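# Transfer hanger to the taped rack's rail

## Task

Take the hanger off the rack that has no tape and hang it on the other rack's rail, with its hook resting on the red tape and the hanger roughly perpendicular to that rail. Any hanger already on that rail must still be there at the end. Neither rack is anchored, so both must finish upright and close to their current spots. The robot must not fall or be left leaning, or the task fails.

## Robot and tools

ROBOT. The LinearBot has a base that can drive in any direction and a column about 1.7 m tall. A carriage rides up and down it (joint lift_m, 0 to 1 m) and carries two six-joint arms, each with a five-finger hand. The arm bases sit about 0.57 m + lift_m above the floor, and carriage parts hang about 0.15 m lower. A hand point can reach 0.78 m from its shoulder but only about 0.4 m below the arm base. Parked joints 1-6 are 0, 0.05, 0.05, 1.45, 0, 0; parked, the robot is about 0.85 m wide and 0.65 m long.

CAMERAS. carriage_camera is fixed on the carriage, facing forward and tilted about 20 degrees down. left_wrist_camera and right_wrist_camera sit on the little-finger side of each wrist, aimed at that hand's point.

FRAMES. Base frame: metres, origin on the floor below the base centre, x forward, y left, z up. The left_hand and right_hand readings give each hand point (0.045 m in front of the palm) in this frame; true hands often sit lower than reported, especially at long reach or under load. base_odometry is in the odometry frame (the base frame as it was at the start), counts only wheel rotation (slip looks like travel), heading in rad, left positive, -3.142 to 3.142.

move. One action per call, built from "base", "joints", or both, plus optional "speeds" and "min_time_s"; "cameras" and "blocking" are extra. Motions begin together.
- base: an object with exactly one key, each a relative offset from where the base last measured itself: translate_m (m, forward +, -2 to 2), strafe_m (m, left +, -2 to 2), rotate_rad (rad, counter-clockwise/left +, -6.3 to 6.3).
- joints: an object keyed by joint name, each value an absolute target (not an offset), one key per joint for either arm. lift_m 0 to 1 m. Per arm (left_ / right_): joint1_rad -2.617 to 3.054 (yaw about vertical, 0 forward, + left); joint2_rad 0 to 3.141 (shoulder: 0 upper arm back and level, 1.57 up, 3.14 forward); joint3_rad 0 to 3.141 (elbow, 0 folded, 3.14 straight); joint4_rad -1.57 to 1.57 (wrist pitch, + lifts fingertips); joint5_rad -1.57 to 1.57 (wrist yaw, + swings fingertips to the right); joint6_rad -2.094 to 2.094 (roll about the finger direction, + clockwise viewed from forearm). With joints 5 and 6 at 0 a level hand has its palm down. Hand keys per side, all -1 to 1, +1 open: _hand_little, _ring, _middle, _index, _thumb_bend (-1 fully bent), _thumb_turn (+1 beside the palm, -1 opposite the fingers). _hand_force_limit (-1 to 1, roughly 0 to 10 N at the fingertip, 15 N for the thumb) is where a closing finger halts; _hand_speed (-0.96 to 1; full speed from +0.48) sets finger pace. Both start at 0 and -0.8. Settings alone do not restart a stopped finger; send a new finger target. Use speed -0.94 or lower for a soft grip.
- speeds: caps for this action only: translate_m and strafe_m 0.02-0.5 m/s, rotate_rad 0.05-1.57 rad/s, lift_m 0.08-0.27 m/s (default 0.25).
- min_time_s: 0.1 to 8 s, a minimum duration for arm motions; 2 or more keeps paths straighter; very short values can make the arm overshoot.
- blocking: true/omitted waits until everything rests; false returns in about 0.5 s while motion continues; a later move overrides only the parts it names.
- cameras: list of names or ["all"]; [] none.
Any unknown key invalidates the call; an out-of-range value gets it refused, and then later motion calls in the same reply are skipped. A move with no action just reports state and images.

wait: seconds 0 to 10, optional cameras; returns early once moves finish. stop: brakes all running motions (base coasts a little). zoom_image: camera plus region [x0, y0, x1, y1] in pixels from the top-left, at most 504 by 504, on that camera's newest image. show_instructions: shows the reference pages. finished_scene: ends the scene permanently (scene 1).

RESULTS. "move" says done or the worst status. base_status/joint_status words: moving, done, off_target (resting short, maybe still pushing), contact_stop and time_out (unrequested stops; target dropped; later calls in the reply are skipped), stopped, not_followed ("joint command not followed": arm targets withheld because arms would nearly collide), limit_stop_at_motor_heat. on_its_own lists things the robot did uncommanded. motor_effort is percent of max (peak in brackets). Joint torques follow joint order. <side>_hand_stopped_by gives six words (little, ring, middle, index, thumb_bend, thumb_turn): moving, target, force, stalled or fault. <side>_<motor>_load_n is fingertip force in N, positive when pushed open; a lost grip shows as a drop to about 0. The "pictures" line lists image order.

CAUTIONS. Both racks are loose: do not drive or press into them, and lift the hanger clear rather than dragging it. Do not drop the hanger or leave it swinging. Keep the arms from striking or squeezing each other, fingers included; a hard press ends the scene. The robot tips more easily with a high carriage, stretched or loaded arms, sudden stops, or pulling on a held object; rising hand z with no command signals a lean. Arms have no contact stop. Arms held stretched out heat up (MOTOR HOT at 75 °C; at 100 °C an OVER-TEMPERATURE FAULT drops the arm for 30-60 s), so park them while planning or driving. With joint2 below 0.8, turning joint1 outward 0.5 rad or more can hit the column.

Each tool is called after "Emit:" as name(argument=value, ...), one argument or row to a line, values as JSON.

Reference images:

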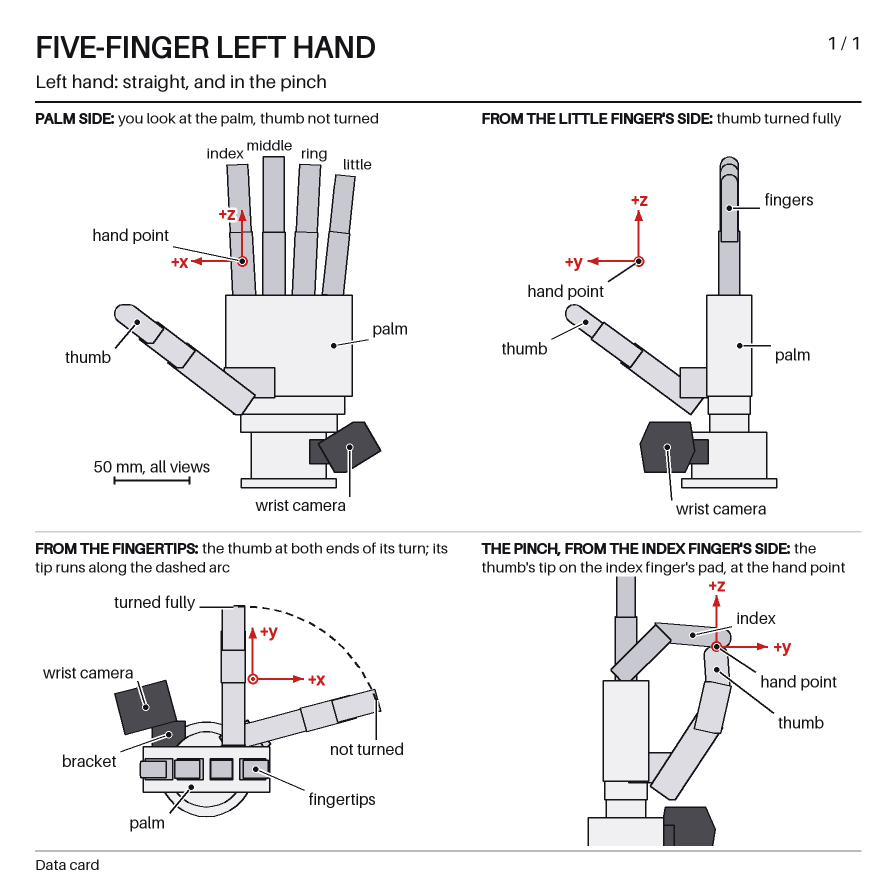

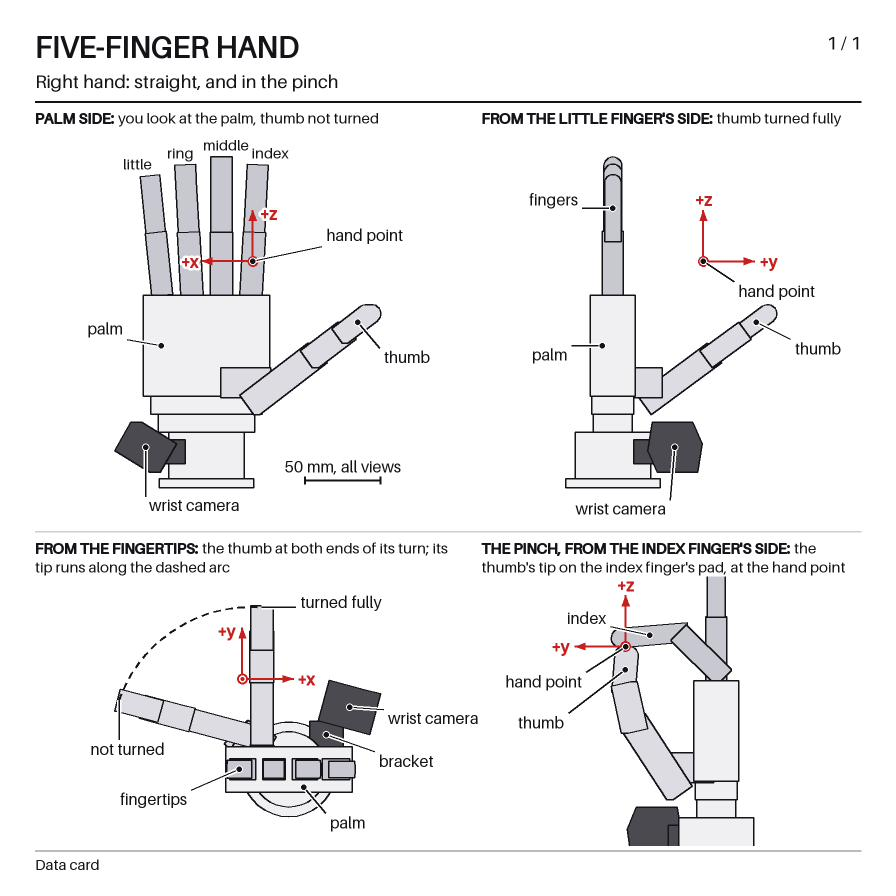

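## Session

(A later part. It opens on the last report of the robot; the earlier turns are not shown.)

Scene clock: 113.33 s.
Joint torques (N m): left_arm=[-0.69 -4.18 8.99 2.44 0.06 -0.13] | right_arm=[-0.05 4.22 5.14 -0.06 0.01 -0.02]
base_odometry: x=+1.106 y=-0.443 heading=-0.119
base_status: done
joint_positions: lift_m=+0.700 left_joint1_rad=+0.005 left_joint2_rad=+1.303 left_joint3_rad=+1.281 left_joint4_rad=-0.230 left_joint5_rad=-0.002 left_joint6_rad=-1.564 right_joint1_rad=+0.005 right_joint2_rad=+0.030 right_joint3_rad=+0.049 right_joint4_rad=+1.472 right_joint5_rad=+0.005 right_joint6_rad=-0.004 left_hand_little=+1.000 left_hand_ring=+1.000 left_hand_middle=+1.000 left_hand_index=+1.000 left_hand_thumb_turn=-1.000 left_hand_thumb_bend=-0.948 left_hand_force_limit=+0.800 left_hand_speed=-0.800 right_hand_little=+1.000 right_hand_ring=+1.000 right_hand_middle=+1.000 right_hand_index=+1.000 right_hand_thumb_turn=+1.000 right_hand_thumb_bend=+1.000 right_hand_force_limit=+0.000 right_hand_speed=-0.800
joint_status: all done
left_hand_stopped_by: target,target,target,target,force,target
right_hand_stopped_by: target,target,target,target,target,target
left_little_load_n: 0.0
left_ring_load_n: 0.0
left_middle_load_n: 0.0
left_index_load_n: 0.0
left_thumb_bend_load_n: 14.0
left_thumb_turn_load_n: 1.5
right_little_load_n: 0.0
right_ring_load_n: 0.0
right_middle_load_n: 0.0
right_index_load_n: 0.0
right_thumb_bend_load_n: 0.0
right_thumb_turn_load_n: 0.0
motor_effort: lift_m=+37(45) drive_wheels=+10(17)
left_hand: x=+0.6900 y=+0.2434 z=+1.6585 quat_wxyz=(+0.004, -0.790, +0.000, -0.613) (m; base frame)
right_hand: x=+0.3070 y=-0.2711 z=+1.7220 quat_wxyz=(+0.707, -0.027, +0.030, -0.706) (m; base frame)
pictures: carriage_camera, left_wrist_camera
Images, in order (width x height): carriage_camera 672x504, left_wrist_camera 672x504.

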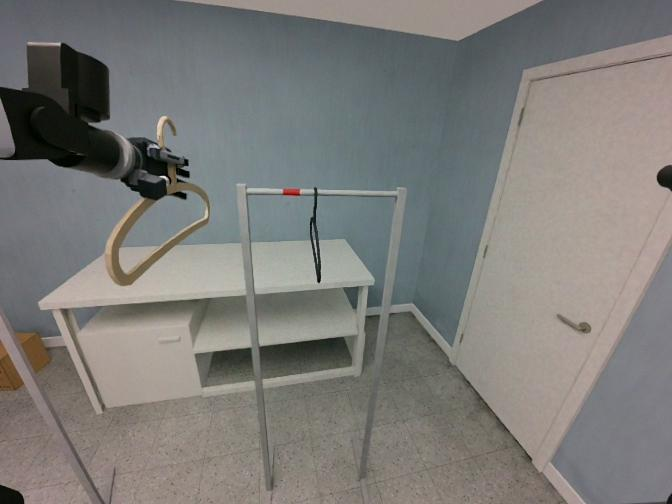

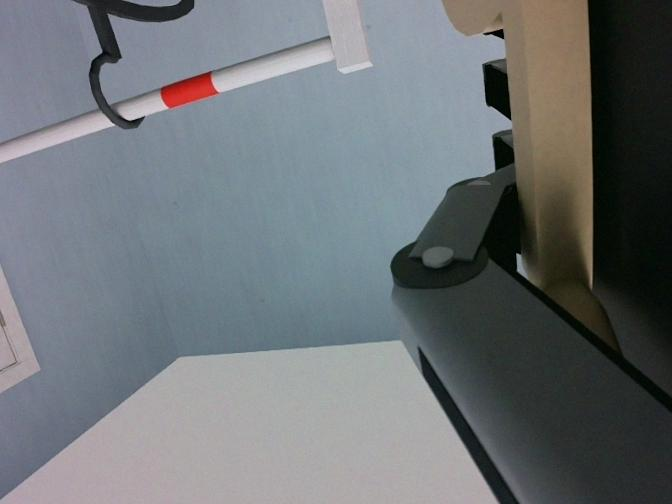

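Emit:
move(
  base={"rotate_rad": -0.05},
  joints={"left_joint4_rad": -0.1},
  cameras=[],
)

Emit:
move(
  base={"strafe_m": -0.05},
  speeds={"strafe_m": 0.15},
  cameras=[],
)

Emit:
move(
  base={"translate_m": 0.2},
  speeds={"translate_m": 0.15},
  cameras=["carriage_camera","left_wrist_camera"],
)

Emit:
zoom_image(
  camera="carriage_camera",
  region=[90, 80, 300, 300],
)

Scene clock: 118.13 s.
Joint torques (N m): left_arm=[-0.51 -4.18 9.01 2.65 0.05 -0.13] | right_arm=[-0.01 4.18 5.3 -0.04 0.01 -0.02]
move: off_target
base_odometry: x=+1.106 y=-0.443 heading=-0.168
base_status: done
joint_positions: lift_m=+0.700 left_joint1_rad=+0.003 left_joint2_rad=+1.303 left_joint3_rad=+1.281 left_joint4_rad=-0.149 left_joint5_rad=-0.002 left_joint6_rad=-1.564 right_joint1_rad=+0.005 right_joint2_rad=+0.030 right_joint3_rad=+0.049 right_joint4_rad=+1.472 right_joint5_rad=+0.005 right_joint6_rad=-0.004 left_hand_little=+1.000 left_hand_ring=+1.000 left_hand_middle=+1.000 left_hand_index=+1.000 left_hand_thumb_turn=-1.000 left_hand_thumb_bend=-0.948 left_hand_force_limit=+0.800 left_hand_speed=-0.800 right_hand_little=+1.000 right_hand_ring=+1.000 right_hand_middle=+1.000 right_hand_index=+1.000 right_hand_thumb_turn=+1.000 right_hand_thumb_bend=+1.000 right_hand_force_limit=+0.000 right_hand_speed=-0.800
joint_status: left_joint4_rad off_target (ended at -0.149, target -0.100)
left_hand_stopped_by: target,target,target,target,force,target
right_hand_stopped_by: target,target,target,target,target,target
left_little_load_n: 0.0
left_ring_load_n: 0.0
left_middle_load_n: 0.0
left_index_load_n: 0.0
left_thumb_bend_load_n: 14.0
left_thumb_turn_load_n: 2.0
right_little_load_n: 0.0
right_ring_load_n: 0.0
right_middle_load_n: 0.0
right_index_load_n: 0.0
right_thumb_bend_load_n: 0.0
right_thumb_turn_load_n: 0.0
motor_effort: lift_m=+37(37) drive_wheels=+10(16)
left_hand: x=+0.6920 y=+0.2425 z=+1.6802 quat_wxyz=(+0.004, -0.765, +0.001, -0.644) (m; base frame)
right_hand: x=+0.3070 y=-0.2711 z=+1.7220 quat_wxyz=(+0.707, -0.027, +0.030, -0.706) (m; base frame)
pictures: none
No camera images: "cameras" was empty.

Scene clock: 119.40 s.
Joint torques (N m): left_arm=[-0.4 -4.18 9.01 2.63 0.05 -0.13] | right_arm=[-0.01 4.1 5.23 -0.04 0 -0.02]
move: done
base_odometry: x=+1.098 y=-0.492 heading=-0.170
base_status: done
joint_positions: lift_m=+0.700 left_joint1_rad=+0.001 left_joint2_rad=+1.303 left_joint3_rad=+1.281 left_joint4_rad=-0.145 left_joint5_rad=-0.002 left_joint6_rad=-1.564 right_joint1_rad=+0.005 right_joint2_rad=+0.030 right_joint3_rad=+0.049 right_joint4_rad=+1.472 right_joint5_rad=+0.005 right_joint6_rad=-0.004 left_hand_little=+1.000 left_hand_ring=+1.000 left_hand_middle=+1.000 left_hand_index=+1.000 left_hand_thumb_turn=-1.000 left_hand_thumb_bend=-0.948 left_hand_force_limit=+0.800 left_hand_speed=-0.800 right_hand_little=+1.000 right_hand_ring=+1.000 right_hand_middle=+1.000 right_hand_index=+1.000 right_hand_thumb_turn=+1.000 right_hand_thumb_bend=+1.000 right_hand_force_limit=+0.000 right_hand_speed=-0.800
joint_status: not commanded
left_hand_stopped_by: target,target,target,target,force,target
right_hand_stopped_by: target,target,target,target,target,target
left_little_load_n: 0.0
left_ring_load_n: 0.0
left_middle_load_n: 0.0
left_index_load_n: 0.0
left_thumb_bend_load_n: 14.0
left_thumb_turn_load_n: 2.0
right_little_load_n: 0.0
right_ring_load_n: 0.0
right_middle_load_n: 0.0
right_index_load_n: 0.0
right_thumb_bend_load_n: 0.0
right_thumb_turn_load_n: 0.0
motor_effort: lift_m=+37(37) drive_wheels=-11(19)
left_hand: x=+0.6919 y=+0.2417 z=+1.6812 quat_wxyz=(+0.003, -0.764, +0.002, -0.645) (m; base frame)
right_hand: x=+0.3070 y=-0.2712 z=+1.7220 quat_wxyz=(+0.707, -0.026, +0.030, -0.706) (m; base frame)
pictures: none
No camera images: "cameras" was empty.

Scene clock: 121.80 s.
Joint torques (N m): left_arm=[-0.42 -1.84 8.96 2.65 0.6 -0.13] | right_arm=[0.05 4.14 5.2 -0.02 0 -0.02]
move: done
base_odometry: x=+1.295 y=-0.526 heading=-0.171
base_status: done
joint_positions: lift_m=+0.700 left_joint1_rad=+0.001 left_joint2_rad=+1.278 left_joint3_rad=+1.281 left_joint4_rad=-0.147 left_joint5_rad=-0.047 left_joint6_rad=-1.564 right_joint1_rad=+0.005 right_joint2_rad=+0.030 right_joint3_rad=+0.049 right_joint4_rad=+1.473 right_joint5_rad=+0.005 right_joint6_rad=-0.004 left_hand_little=+1.000 left_hand_ring=+1.000 left_hand_middle=+1.000 left_hand_index=+1.000 left_hand_thumb_turn=-1.000 left_hand_thumb_bend=-0.948 left_hand_force_limit=+0.800 left_hand_speed=-0.800 right_hand_little=+1.000 right_hand_ring=+1.000 right_hand_middle=+1.000 right_hand_index=+1.000 right_hand_thumb_turn=+1.000 right_hand_thumb_bend=+1.000 right_hand_force_limit=+0.000 right_hand_speed=-0.800
joint_status: not commanded
left_hand_stopped_by: target,target,target,target,force,target
right_hand_stopped_by: target,target,target,target,target,target
left_little_load_n: 0.0
left_ring_load_n: 0.5
left_middle_load_n: -0.5
left_index_load_n: 0.0
left_thumb_bend_load_n: 14.0
left_thumb_turn_load_n: -1.0
right_little_load_n: 0.0
right_ring_load_n: 0.0
right_middle_load_n: 0.0
right_index_load_n: 0.0
right_thumb_bend_load_n: 0.0
right_thumb_turn_load_n: 0.0
motor_effort: lift_m=+37(37) drive_wheels=+6(11)
left_hand: x=+0.6869 y=+0.2506 z=+1.6916 quat_wxyz=(+0.021, -0.756, -0.013, -0.654) (m; base frame)
right_hand: x=+0.3066 y=-0.2712 z=+1.7222 quat_wxyz=(+0.707, -0.026, +0.029, -0.706) (m; base frame)
pictures: carriage_camera, left_wrist_camera
Images, in order (width x height): carriage_camera 672x504, left_wrist_camera 672x504.

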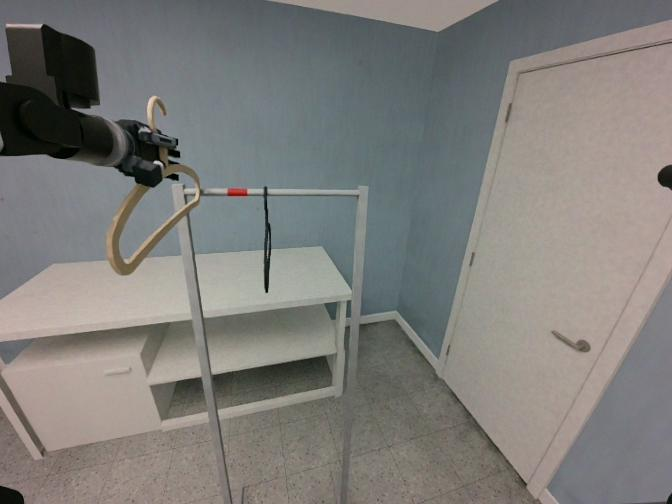

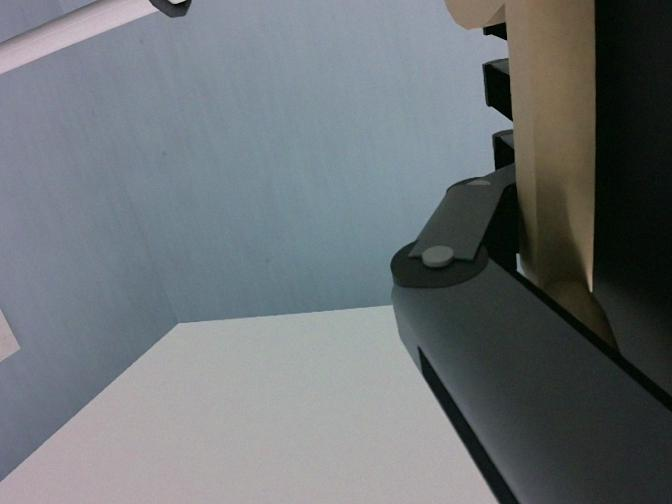

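Scaled by 2.291 from the camera's 672x504 image, which has a finer 960x720 frame.

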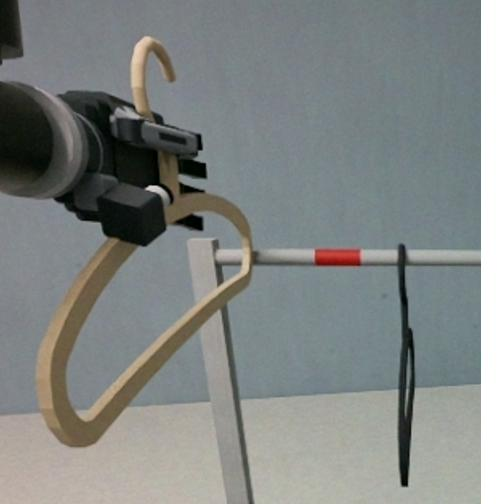

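Emit:
move(
  base={"translate_m": -0.12},
  speeds={"translate_m": 0.15},
  cameras=["carriage_camera","left_wrist_camera"],
)

Emit:
zoom_image(
  camera="carriage_camera",
  region=[90, 80, 400, 300],
)

Scene clock: 124.17 s.
Joint torques (N m): left_arm=[-0.4 -3.19 8.95 2.67 0.01 -0.13] | right_arm=[-0.09 4.27 5.24 -0.05 -0.05 -0.02]
move: done
base_odometry: x=+1.177 y=-0.506 heading=-0.170
base_status: done
joint_positions: lift_m=+0.700 left_joint1_rad=+0.001 left_joint2_rad=+1.293 left_joint3_rad=+1.281 left_joint4_rad=-0.148 left_joint5_rad=+0.001 left_joint6_rad=-1.564 right_joint1_rad=+0.005 right_joint2_rad=+0.030 right_joint3_rad=+0.049 right_joint4_rad=+1.473 right_joint5_rad=+0.005 right_joint6_rad=-0.004 left_hand_little=+1.000 left_hand_ring=+1.000 left_hand_middle=+1.000 left_hand_index=+1.000 left_hand_thumb_turn=-1.000 left_hand_thumb_bend=-0.948 left_hand_force_limit=+0.800 left_hand_speed=-0.800 right_hand_little=+1.000 right_hand_ring=+1.000 right_hand_middle=+1.000 right_hand_index=+1.000 right_hand_thumb_turn=+1.000 right_hand_thumb_bend=+1.000 right_hand_force_limit=+0.000 right_hand_speed=-0.800
joint_status: not commanded
left_hand_stopped_by: target,target,target,target,force,target
right_hand_stopped_by: target,target,target,target,target,target
left_little_load_n: 0.0
left_ring_load_n: -0.5
left_middle_load_n: 0.0
left_index_load_n: 0.0
left_thumb_bend_load_n: 13.5
left_thumb_turn_load_n: 2.0
right_little_load_n: 0.0
right_ring_load_n: 0.0
right_middle_load_n: 0.0
right_index_load_n: 0.0
right_thumb_bend_load_n: 0.0
right_thumb_turn_load_n: 0.0
motor_effort: lift_m=+37(37) drive_wheels=-11(12)
left_hand: x=+0.6888 y=+0.2411 z=+1.6848 quat_wxyz=(+0.002, -0.762, +0.003, -0.648) (m; base frame)
right_hand: x=+0.3066 y=-0.2711 z=+1.7221 quat_wxyz=(+0.707, -0.026, +0.029, -0.706) (m; base frame)
pictures: carriage_camera, left_wrist_camera
Images, in order (width x height): carriage_camera 672x504, left_wrist_camera 672x504.

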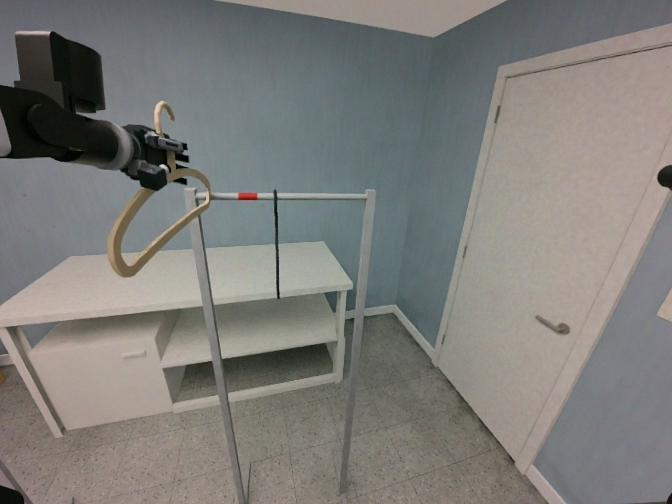

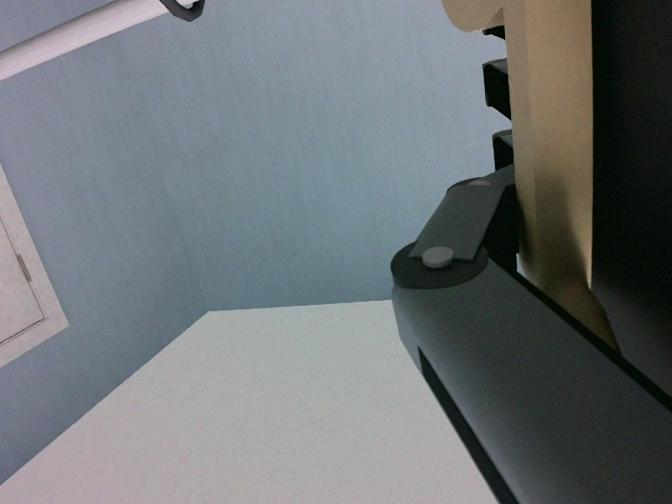

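Scaled by 1.626 from the camera's 672x504 image, which has a finer 960x720 frame.

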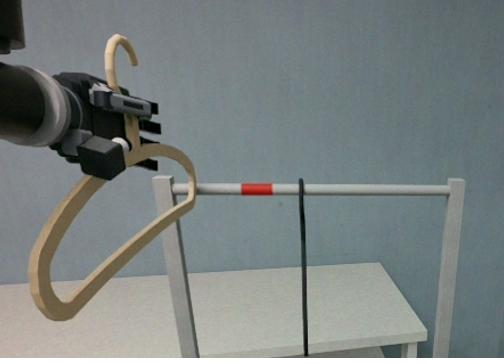

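Emit:
move(
  joints={"lift_m": 0.6},
  cameras=["carriage_camera"],
)

Emit:
zoom_image(
  camera="carriage_camera",
  region=[90, 60, 400, 280],
)

Scene clock: 127.30 s.
Joint torques (N m): left_arm=[-0.42 -3.95 8.95 2.54 -0.07 -0.13] | right_arm=[-0.02 4.14 5.27 -0.1 -0.01 -0.02]
move: done
base_odometry: x=+1.177 y=-0.506 heading=-0.170
base_status: not commanded
joint_positions: lift_m=+0.600 left_joint1_rad=+0.001 left_joint2_rad=+1.301 left_joint3_rad=+1.282 left_joint4_rad=-0.136 left_joint5_rad=+0.007 left_joint6_rad=-1.564 right_joint1_rad=+0.005 right_joint2_rad=+0.030 right_joint3_rad=+0.049 right_joint4_rad=+1.473 right_joint5_rad=+0.005 right_joint6_rad=-0.004 left_hand_little=+1.000 left_hand_ring=+1.000 left_hand_middle=+1.000 left_hand_index=+1.000 left_hand_thumb_turn=-1.000 left_hand_thumb_bend=-0.948 left_hand_force_limit=+0.800 left_hand_speed=-0.800 right_hand_little=+1.000 right_hand_ring=+1.000 right_hand_middle=+1.000 right_hand_index=+1.000 right_hand_thumb_turn=+1.000 right_hand_thumb_bend=+1.000 right_hand_force_limit=+0.000 right_hand_speed=-0.800
joint_status: all done
left_hand_stopped_by: target,target,target,target,force,target
right_hand_stopped_by: target,target,target,target,target,target
left_little_load_n: 0.0
left_ring_load_n: 0.0
left_middle_load_n: 0.0
left_index_load_n: 0.0
left_thumb_bend_load_n: 13.5
left_thumb_turn_load_n: 1.5
right_little_load_n: 0.0
right_ring_load_n: 0.0
right_middle_load_n: 0.0
right_index_load_n: 0.0
right_thumb_bend_load_n: 0.0
right_thumb_turn_load_n: 0.0
motor_effort: lift_m=+36(37) drive_wheels=-12(12)
left_hand: x=+0.6908 y=+0.2399 z=+1.5852 quat_wxyz=(+0.000, -0.760, +0.005, -0.650) (m; base frame)
right_hand: x=+0.3066 y=-0.2711 z=+1.6222 quat_wxyz=(+0.707, -0.026, +0.029, -0.706) (m; base frame)
pictures: carriage_camera
Images, in order (width x height): carriage_camera 672x504.

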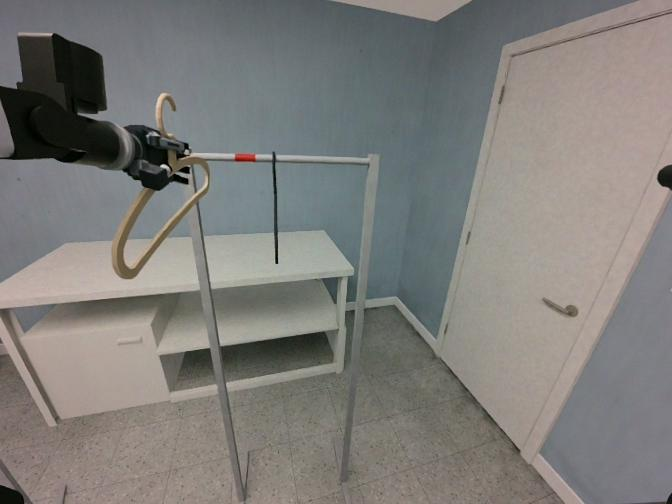

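Scaled by 1.626 from the camera's 672x504 image, which has a finer 960x720 frame.

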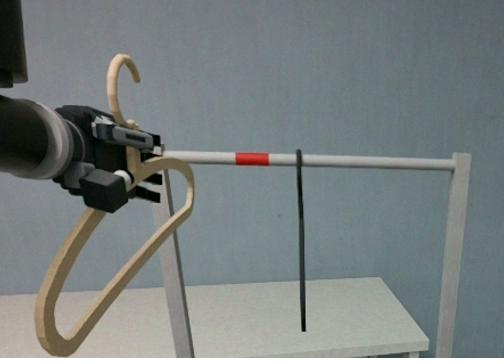

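Emit:
move(
  base={"strafe_m": -0.044},
  joints={"lift_m": 0.545},
  speeds={"strafe_m": 0.1},
  cameras=[],
)

Emit:
move(
  base={"translate_m": 0.12},
  speeds={"translate_m": 0.1},
  cameras=["carriage_camera","left_wrist_camera"],
)

Emit:
zoom_image(
  camera="carriage_camera",
  region=[90, 60, 400, 280],
)

Scene clock: 131.87 s.
Joint torques (N m): left_arm=[-0.39 -4.04 8.94 2.58 -0.04 -0.13] | right_arm=[-0.06 4.21 5.22 -0.13 0.01 -0.02]
move: done
base_odometry: x=+1.170 y=-0.549 heading=-0.169
base_status: done
joint_positions: lift_m=+0.545 left_joint1_rad=+0.001 left_joint2_rad=+1.302 left_joint3_rad=+1.282 left_joint4_rad=-0.140 left_joint5_rad=+0.006 left_joint6_rad=-1.564 right_joint1_rad=+0.005 right_joint2_rad=+0.029 right_joint3_rad=+0.049 right_joint4_rad=+1.475 right_joint5_rad=+0.005 right_joint6_rad=-0.004 left_hand_little=+1.000 left_hand_ring=+1.000 left_hand_middle=+1.000 left_hand_index=+1.000 left_hand_thumb_turn=-1.000 left_hand_thumb_bend=-0.948 left_hand_force_limit=+0.800 left_hand_speed=-0.800 right_hand_little=+1.000 right_hand_ring=+1.000 right_hand_middle=+1.000 right_hand_index=+1.000 right_hand_thumb_turn=+1.000 right_hand_thumb_bend=+1.000 right_hand_force_limit=+0.000 right_hand_speed=-0.800
joint_status: all done
left_hand_stopped_by: target,target,target,target,force,target
right_hand_stopped_by: target,target,target,target,target,target
left_little_load_n: 0.0
left_ring_load_n: 0.0
left_middle_load_n: 0.0
left_index_load_n: 0.0
left_thumb_bend_load_n: 14.0
left_thumb_turn_load_n: 1.5
right_little_load_n: 0.0
right_ring_load_n: 0.0
right_middle_load_n: 0.0
right_index_load_n: 0.0
right_thumb_bend_load_n: 0.0
right_thumb_turn_load_n: 0.0
motor_effort: lift_m=+36(36) drive_wheels=+7(19)
left_hand: x=+0.6912 y=+0.2401 z=+1.5288 quat_wxyz=(+0.000, -0.761, +0.004, -0.648) (m; base frame)
right_hand: x=+0.3059 y=-0.2712 z=+1.5674 quat_wxyz=(+0.707, -0.025, +0.028, -0.706) (m; base frame)
pictures: none
No camera images: "cameras" was empty.

Scene clock: 133.83 s.
Joint torques (N m): left_arm=[-0.38 -4.11 8.98 2.54 -0.04 -0.13] | right_arm=[-0.05 4.19 5.15 -0.06 0.01 -0.01]
move: done
base_odometry: x=+1.288 y=-0.570 heading=-0.170
base_status: done
joint_positions: lift_m=+0.545 left_joint1_rad=+0.001 left_joint2_rad=+1.302 left_joint3_rad=+1.282 left_joint4_rad=-0.137 left_joint5_rad=+0.006 left_joint6_rad=-1.564 right_joint1_rad=+0.005 right_joint2_rad=+0.029 right_joint3_rad=+0.049 right_joint4_rad=+1.476 right_joint5_rad=+0.005 right_joint6_rad=-0.004 left_hand_little=+1.000 left_hand_ring=+1.000 left_hand_middle=+1.000 left_hand_index=+1.000 left_hand_thumb_turn=-1.000 left_hand_thumb_bend=-0.948 left_hand_force_limit=+0.800 left_hand_speed=-0.800 right_hand_little=+1.000 right_hand_ring=+1.000 right_hand_middle=+1.000 right_hand_index=+1.000 right_hand_thumb_turn=+1.000 right_hand_thumb_bend=+1.000 right_hand_force_limit=+0.000 right_hand_speed=-0.800
joint_status: not commanded
left_hand_stopped_by: target,target,target,target,force,target
right_hand_stopped_by: target,target,target,target,target,target
left_little_load_n: 0.0
left_ring_load_n: 0.0
left_middle_load_n: 0.0
left_index_load_n: 0.0
left_thumb_bend_load_n: 13.5
left_thumb_turn_load_n: 1.5
right_little_load_n: 0.0
right_ring_load_n: 0.0
right_middle_load_n: 0.0
right_index_load_n: 0.0
right_thumb_bend_load_n: 0.0
right_thumb_turn_load_n: 0.0
motor_effort: lift_m=+36(36) drive_wheels=+6(13)
left_hand: x=+0.6912 y=+0.2401 z=+1.5294 quat_wxyz=(+0.000, -0.761, +0.004, -0.649) (m; base frame)
right_hand: x=+0.3058 y=-0.2712 z=+1.5675 quat_wxyz=(+0.707, -0.025, +0.028, -0.706) (m; base frame)
pictures: carriage_camera, left_wrist_camera
Images, in order (width x height): carriage_camera 672x504, left_wrist_camera 672x504.

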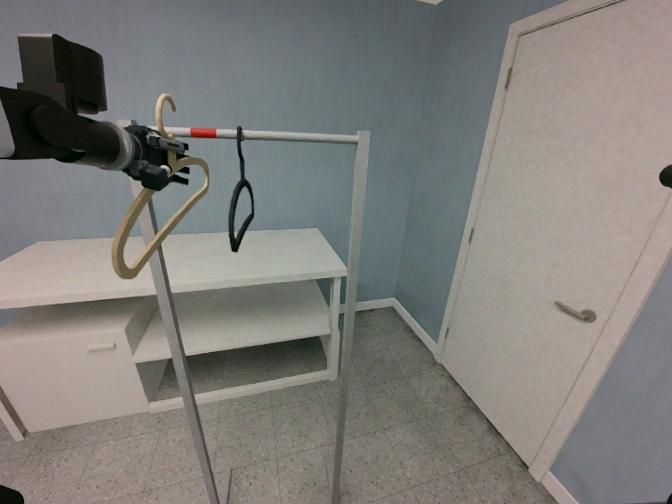

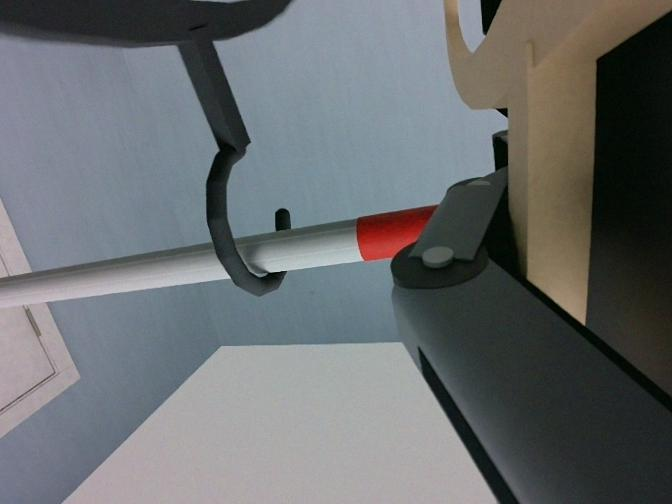

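Scaled by 1.626 from the camera's 672x504 image, which has a finer 960x720 frame.

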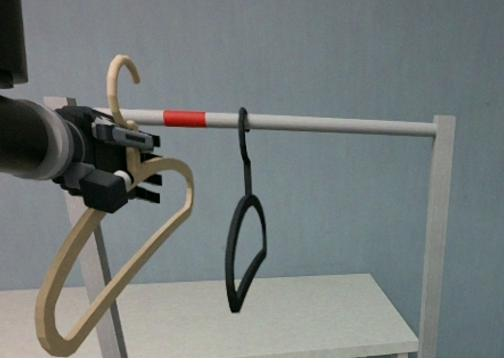

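Emit:
move(
  base={"translate_m": 0.08},
  speeds={"translate_m": 0.08},
  cameras=["carriage_camera","left_wrist_camera"],
)

Emit:
zoom_image(
  camera="carriage_camera",
  region=[110, 70, 260, 190],
)

Scene clock: 136.17 s.
Joint torques (N m): left_arm=[-0.38 -3.95 8.94 2.6 -0.04 -0.13] | right_arm=[-0.05 4.15 5.34 -0.09 -0.01 -0.02]
move: done
base_odometry: x=+1.366 y=-0.584 heading=-0.171
base_status: done
joint_positions: lift_m=+0.545 left_joint1_rad=+0.001 left_joint2_rad=+1.302 left_joint3_rad=+1.282 left_joint4_rad=-0.142 left_joint5_rad=+0.006 left_joint6_rad=-1.564 right_joint1_rad=+0.005 right_joint2_rad=+0.029 right_joint3_rad=+0.049 right_joint4_rad=+1.476 right_joint5_rad=+0.005 right_joint6_rad=-0.004 left_hand_little=+1.000 left_hand_ring=+1.000 left_hand_middle=+1.000 left_hand_index=+1.000 left_hand_thumb_turn=-1.000 left_hand_thumb_bend=-0.948 left_hand_force_limit=+0.800 left_hand_speed=-0.800 right_hand_little=+1.000 right_hand_ring=+1.000 right_hand_middle=+1.000 right_hand_index=+1.000 right_hand_thumb_turn=+1.000 right_hand_thumb_bend=+1.000 right_hand_force_limit=+0.000 right_hand_speed=-0.800
joint_status: not commanded
left_hand_stopped_by: target,target,target,target,force,target
right_hand_stopped_by: target,target,target,target,target,target
left_little_load_n: 0.0
left_ring_load_n: -0.5
left_middle_load_n: 0.0
left_index_load_n: 0.0
left_thumb_bend_load_n: 13.5
left_thumb_turn_load_n: 1.5
right_little_load_n: 0.0
right_ring_load_n: -0.5
right_middle_load_n: 0.0
right_index_load_n: 0.0
right_thumb_bend_load_n: 0.0
right_thumb_turn_load_n: 0.0
motor_effort: lift_m=+36(36) drive_wheels=-7(13)
left_hand: x=+0.6912 y=+0.2401 z=+1.5283 quat_wxyz=(+0.000, -0.762, +0.004, -0.648) (m; base frame)
right_hand: x=+0.3058 y=-0.2711 z=+1.5674 quat_wxyz=(+0.707, -0.025, +0.028, -0.706) (m; base frame)
pictures: carriage_camera, left_wrist_camera
Images, in order (width x height): carriage_camera 672x504, left_wrist_camera 672x504.

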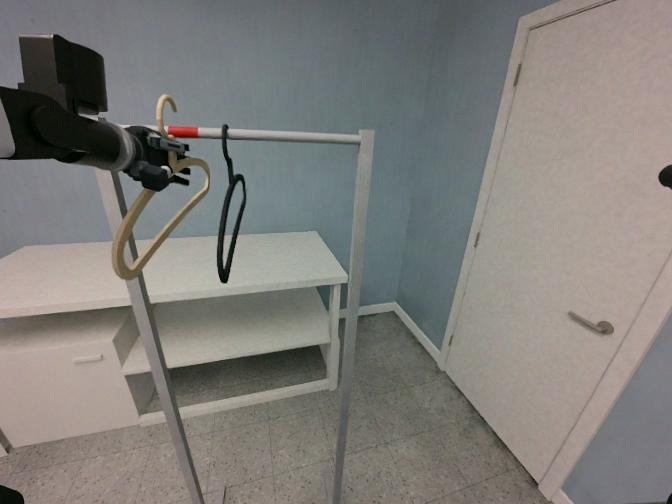

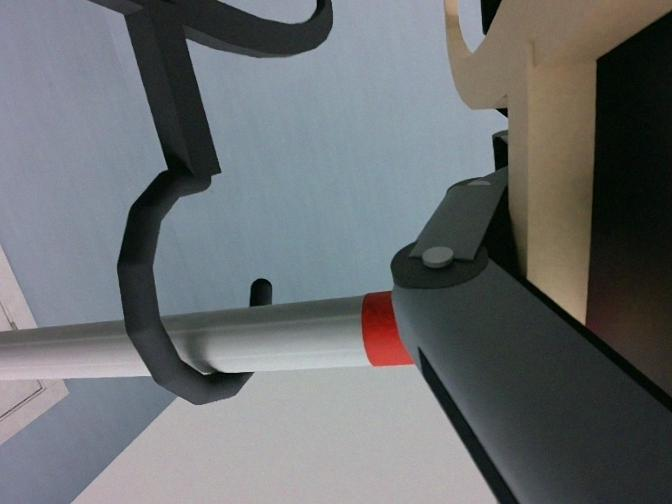

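Scaled by 3.360 from the camera's 672x504 image, which has a finer 960x720 frame.

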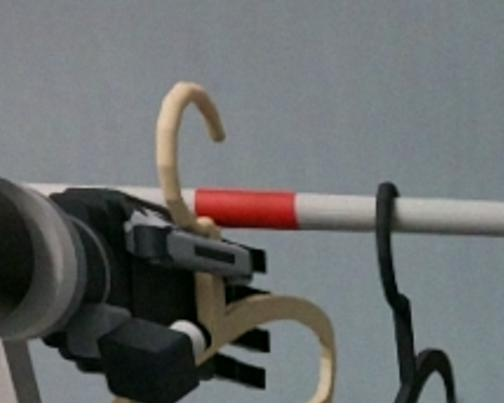

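Emit:
move(
  base={"strafe_m": 0.01},
  speeds={"strafe_m": 0.05},
  cameras=[],
)

Emit:
move(
  base={"translate_m": 0.03},
  speeds={"translate_m": 0.06},
  cameras=["carriage_camera","left_wrist_camera"],
)

Emit:
zoom_image(
  camera="carriage_camera",
  region=[110, 70, 260, 190],
)

Scene clock: 137.77 s.
Joint torques (N m): left_arm=[-0.35 -4.05 8.96 2.67 -0.06 -0.13] | right_arm=[-0.08 4.14 5.19 -0.08 0 -0.02]
move: done
base_odometry: x=+1.368 y=-0.575 heading=-0.172
base_status: done
joint_positions: lift_m=+0.545 left_joint1_rad=+0.001 left_joint2_rad=+1.302 left_joint3_rad=+1.282 left_joint4_rad=-0.148 left_joint5_rad=+0.007 left_joint6_rad=-1.564 right_joint1_rad=+0.005 right_joint2_rad=+0.029 right_joint3_rad=+0.049 right_joint4_rad=+1.476 right_joint5_rad=+0.006 right_joint6_rad=-0.004 left_hand_little=+1.000 left_hand_ring=+1.000 left_hand_middle=+1.000 left_hand_index=+1.000 left_hand_thumb_turn=-1.000 left_hand_thumb_bend=-0.948 left_hand_force_limit=+0.800 left_hand_speed=-0.800 right_hand_little=+1.000 right_hand_ring=+1.000 right_hand_middle=+1.000 right_hand_index=+1.000 right_hand_thumb_turn=+1.000 right_hand_thumb_bend=+1.000 right_hand_force_limit=+0.000 right_hand_speed=-0.800
joint_status: not commanded
left_hand_stopped_by: target,target,target,target,force,target
right_hand_stopped_by: target,target,target,target,target,target
left_little_load_n: 0.0
left_ring_load_n: 0.0
left_middle_load_n: 0.0
left_index_load_n: 0.0
left_thumb_bend_load_n: 14.0
left_thumb_turn_load_n: 1.5
right_little_load_n: 0.0
right_ring_load_n: 0.0
right_middle_load_n: 0.0
right_index_load_n: 0.0
right_thumb_bend_load_n: 0.0
right_thumb_turn_load_n: 0.0
motor_effort: lift_m=+36(36) drive_wheels=+6(9)
left_hand: x=+0.6910 y=+0.2397 z=+1.5264 quat_wxyz=(+0.000, -0.764, +0.005, -0.645) (m; base frame)
right_hand: x=+0.3058 y=-0.2713 z=+1.5675 quat_wxyz=(+0.707, -0.025, +0.028, -0.706) (m; base frame)
pictures: none
No camera images: "cameras" was empty.

Scene clock: 138.80 s.
Joint torques (N m): left_arm=[-0.35 -4.07 8.94 2.97 -0.06 -0.13] | right_arm=[-0.08 4.12 5.19 -0.1 -0.02 -0.01]
move: done
base_odometry: x=+1.398 y=-0.580 heading=-0.171
base_status: done
joint_positions: lift_m=+0.545 left_joint1_rad=+0.001 left_joint2_rad=+1.302 left_joint3_rad=+1.282 left_joint4_rad=-0.177 left_joint5_rad=+0.007 left_joint6_rad=-1.564 right_joint1_rad=+0.005 right_joint2_rad=+0.029 right_joint3_rad=+0.049 right_joint4_rad=+1.475 right_joint5_rad=+0.006 right_joint6_rad=-0.004 left_hand_little=+1.000 left_hand_ring=+1.000 left_hand_middle=+1.000 left_hand_index=+1.000 left_hand_thumb_turn=-1.000 left_hand_thumb_bend=-0.948 left_hand_force_limit=+0.800 left_hand_speed=-0.800 right_hand_little=+1.000 right_hand_ring=+1.000 right_hand_middle=+1.000 right_hand_index=+1.000 right_hand_thumb_turn=+1.000 right_hand_thumb_bend=+1.000 right_hand_force_limit=+0.000 right_hand_speed=-0.800
joint_status: not commanded
left_hand_stopped_by: target,target,target,target,force,target
right_hand_stopped_by: target,target,target,target,target,target
left_little_load_n: 0.0
left_ring_load_n: 0.0
left_middle_load_n: 0.0
left_index_load_n: 0.0
left_thumb_bend_load_n: 14.0
left_thumb_turn_load_n: 1.5
right_little_load_n: 0.0
right_ring_load_n: 0.0
right_middle_load_n: 0.0
right_index_load_n: 0.0
right_thumb_bend_load_n: 0.0
right_thumb_turn_load_n: 0.5
motor_effort: lift_m=+36(36) drive_wheels=-8(14)
left_hand: x=+0.6904 y=+0.2397 z=+1.5186 quat_wxyz=(+0.000, -0.773, +0.005, -0.634) (m; base frame)
right_hand: x=+0.3059 y=-0.2713 z=+1.5674 quat_wxyz=(+0.707, -0.025, +0.029, -0.706) (m; base frame)
pictures: carriage_camera, left_wrist_camera
Images, in order (width x height): carriage_camera 672x504, left_wrist_camera 672x504.

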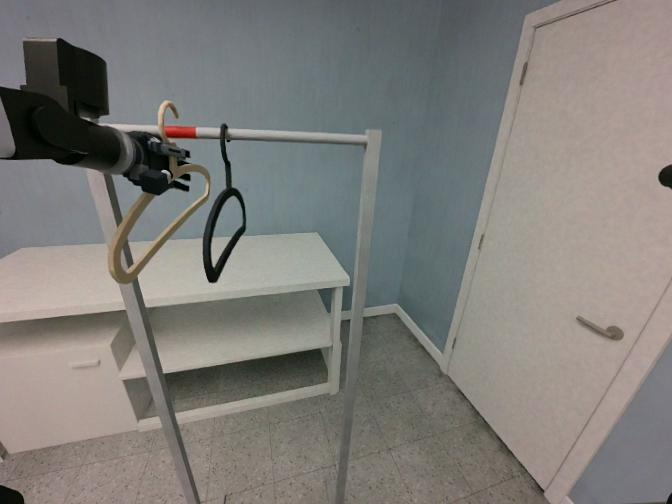

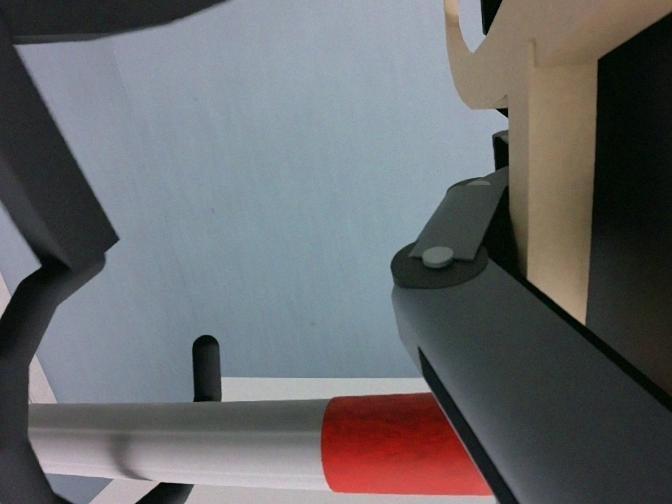

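Scaled by 3.360 from the camera's 672x504 image, which has a finer 960x720 frame.

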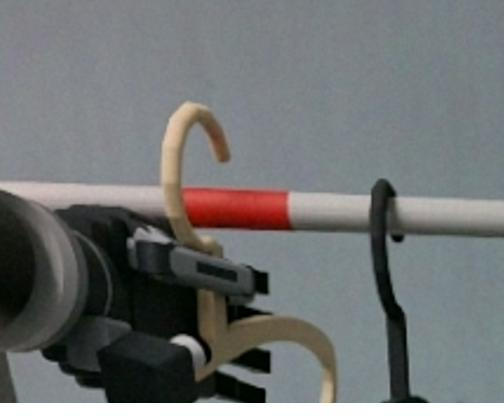

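Emit:
move(
  joints={"lift_m": 0.536},
  speeds={"lift_m": 0.08},
  cameras=["carriage_camera"],
)

Emit:
zoom_image(
  camera="carriage_camera",
  region=[130, 80, 230, 160],
)

Scene clock: 141.43 s.
Joint torques (N m): left_arm=[-0.35 -4 9.01 2.68 -0.06 -0.13] | right_arm=[-0.1 4.19 5.16 -0.11 -0.01 -0.02]
move: done
base_odometry: x=+1.398 y=-0.580 heading=-0.171
base_status: not commanded
joint_positions: lift_m=+0.536 left_joint1_rad=+0.001 left_joint2_rad=+1.302 left_joint3_rad=+1.282 left_joint4_rad=-0.148 left_joint5_rad=+0.007 left_joint6_rad=-1.564 right_joint1_rad=+0.005 right_joint2_rad=+0.029 right_joint3_rad=+0.049 right_joint4_rad=+1.475 right_joint5_rad=+0.006 right_joint6_rad=-0.004 left_hand_little=+1.000 left_hand_ring=+1.000 left_hand_middle=+1.000 left_hand_index=+1.000 left_hand_thumb_turn=-1.000 left_hand_thumb_bend=-0.948 left_hand_force_limit=+0.800 left_hand_speed=-0.800 right_hand_little=+1.000 right_hand_ring=+1.000 right_hand_middle=+1.000 right_hand_index=+1.000 right_hand_thumb_turn=+1.000 right_hand_thumb_bend=+1.000 right_hand_force_limit=+0.000 right_hand_speed=-0.800
joint_status: all done
left_hand_stopped_by: target,target,target,target,force,target
right_hand_stopped_by: target,target,target,target,target,target
left_little_load_n: 0.0
left_ring_load_n: 0.0
left_middle_load_n: 0.0
left_index_load_n: 0.0
left_thumb_bend_load_n: 14.0
left_thumb_turn_load_n: 1.5
right_little_load_n: 0.0
right_ring_load_n: 0.0
right_middle_load_n: 0.0
right_index_load_n: 0.0
right_thumb_bend_load_n: 0.0
right_thumb_turn_load_n: 0.0
motor_effort: lift_m=+36(37) drive_wheels=+5(8)
left_hand: x=+0.6910 y=+0.2397 z=+1.5176 quat_wxyz=(+0.000, -0.764, +0.005, -0.645) (m; base frame)
right_hand: x=+0.3059 y=-0.2713 z=+1.5584 quat_wxyz=(+0.707, -0.025, +0.029, -0.706) (m; base frame)
pictures: carriage_camera
Images, in order (width x height): carriage_camera 672x504.

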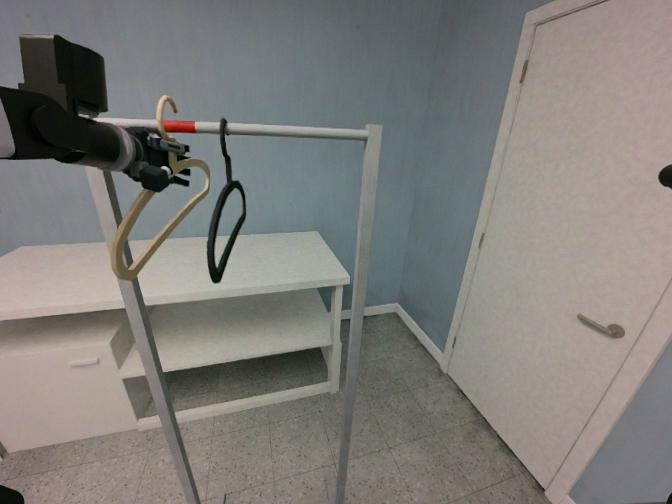

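Scaled by 5.040 from the camera's 672x504 image, which has a finer 960x720 frame.

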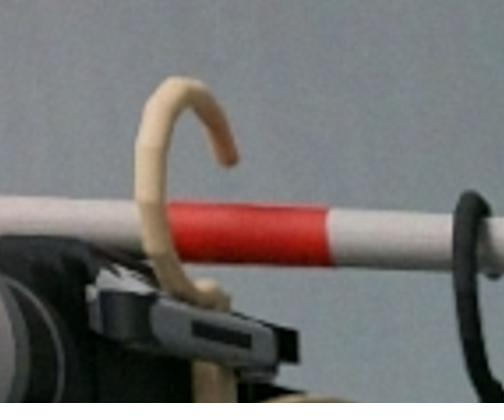

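Emit:
move(
  base={"translate_m": 0.015},
  speeds={"translate_m": 0.05},
  cameras=["carriage_camera", "left_wrist_camera"],
)

Emit:
zoom_image(
  camera="carriage_camera",
  region=[130, 80, 230, 160],
)

Scene clock: 143.40 s.
Joint torques (N m): left_arm=[-0.42 -4.07 8.95 2.73 -0.06 -0.15] | right_arm=[0.02 4.19 5.2 -0.09 -0.01 -0.01]
move: done
base_odometry: x=+1.413 y=-0.582 heading=-0.170
base_status: done
joint_positions: lift_m=+0.536 left_joint1_rad=+0.001 left_joint2_rad=+1.302 left_joint3_rad=+1.282 left_joint4_rad=-0.154 left_joint5_rad=+0.007 left_joint6_rad=-1.564 right_joint1_rad=+0.005 right_joint2_rad=+0.029 right_joint3_rad=+0.049 right_joint4_rad=+1.476 right_joint5_rad=+0.005 right_joint6_rad=-0.004 left_hand_little=+1.000 left_hand_ring=+1.000 left_hand_middle=+1.000 left_hand_index=+1.000 left_hand_thumb_turn=-1.000 left_hand_thumb_bend=-0.948 left_hand_force_limit=+0.800 left_hand_speed=-0.800 right_hand_little=+1.000 right_hand_ring=+1.000 right_hand_middle=+1.000 right_hand_index=+1.000 right_hand_thumb_turn=+1.000 right_hand_thumb_bend=+1.000 right_hand_force_limit=+0.000 right_hand_speed=-0.800
joint_status: not commanded
left_hand_stopped_by: target,target,target,target,force,target
right_hand_stopped_by: target,target,target,target,target,target
left_little_load_n: 0.0
left_ring_load_n: 0.0
left_middle_load_n: 0.0
left_index_load_n: 0.0
left_thumb_bend_load_n: 14.0
left_thumb_turn_load_n: 1.5
right_little_load_n: 0.0
right_ring_load_n: 0.0
right_middle_load_n: 0.0
right_index_load_n: 0.0
right_thumb_bend_load_n: 0.0
right_thumb_turn_load_n: 0.0
motor_effort: lift_m=+36(36) drive_wheels=-9(12)
left_hand: x=+0.6909 y=+0.2397 z=+1.5160 quat_wxyz=(+0.000, -0.766, +0.005, -0.643) (m; base frame)
right_hand: x=+0.3057 y=-0.2712 z=+1.5585 quat_wxyz=(+0.707, -0.025, +0.028, -0.706) (m; base frame)
pictures: carriage_camera, left_wrist_camera
Images, in order (width x height): carriage_camera 672x504, left_wrist_camera 672x504.

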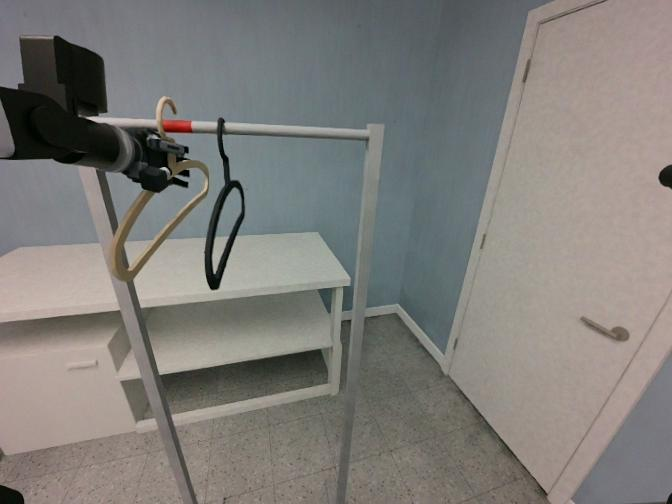

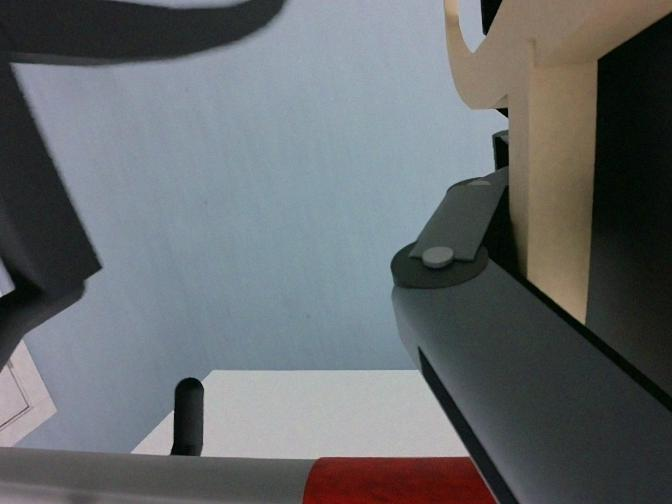

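Scaled by 5.040 from the camera's 672x504 image, which has a finer 960x720 frame.

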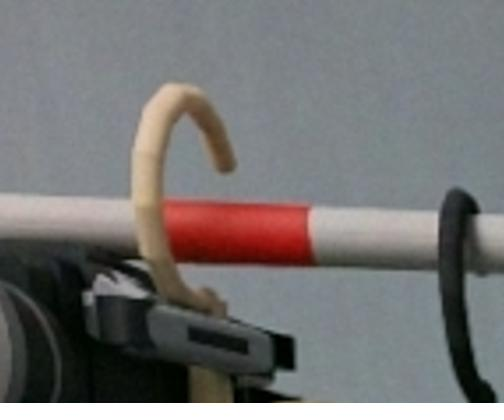

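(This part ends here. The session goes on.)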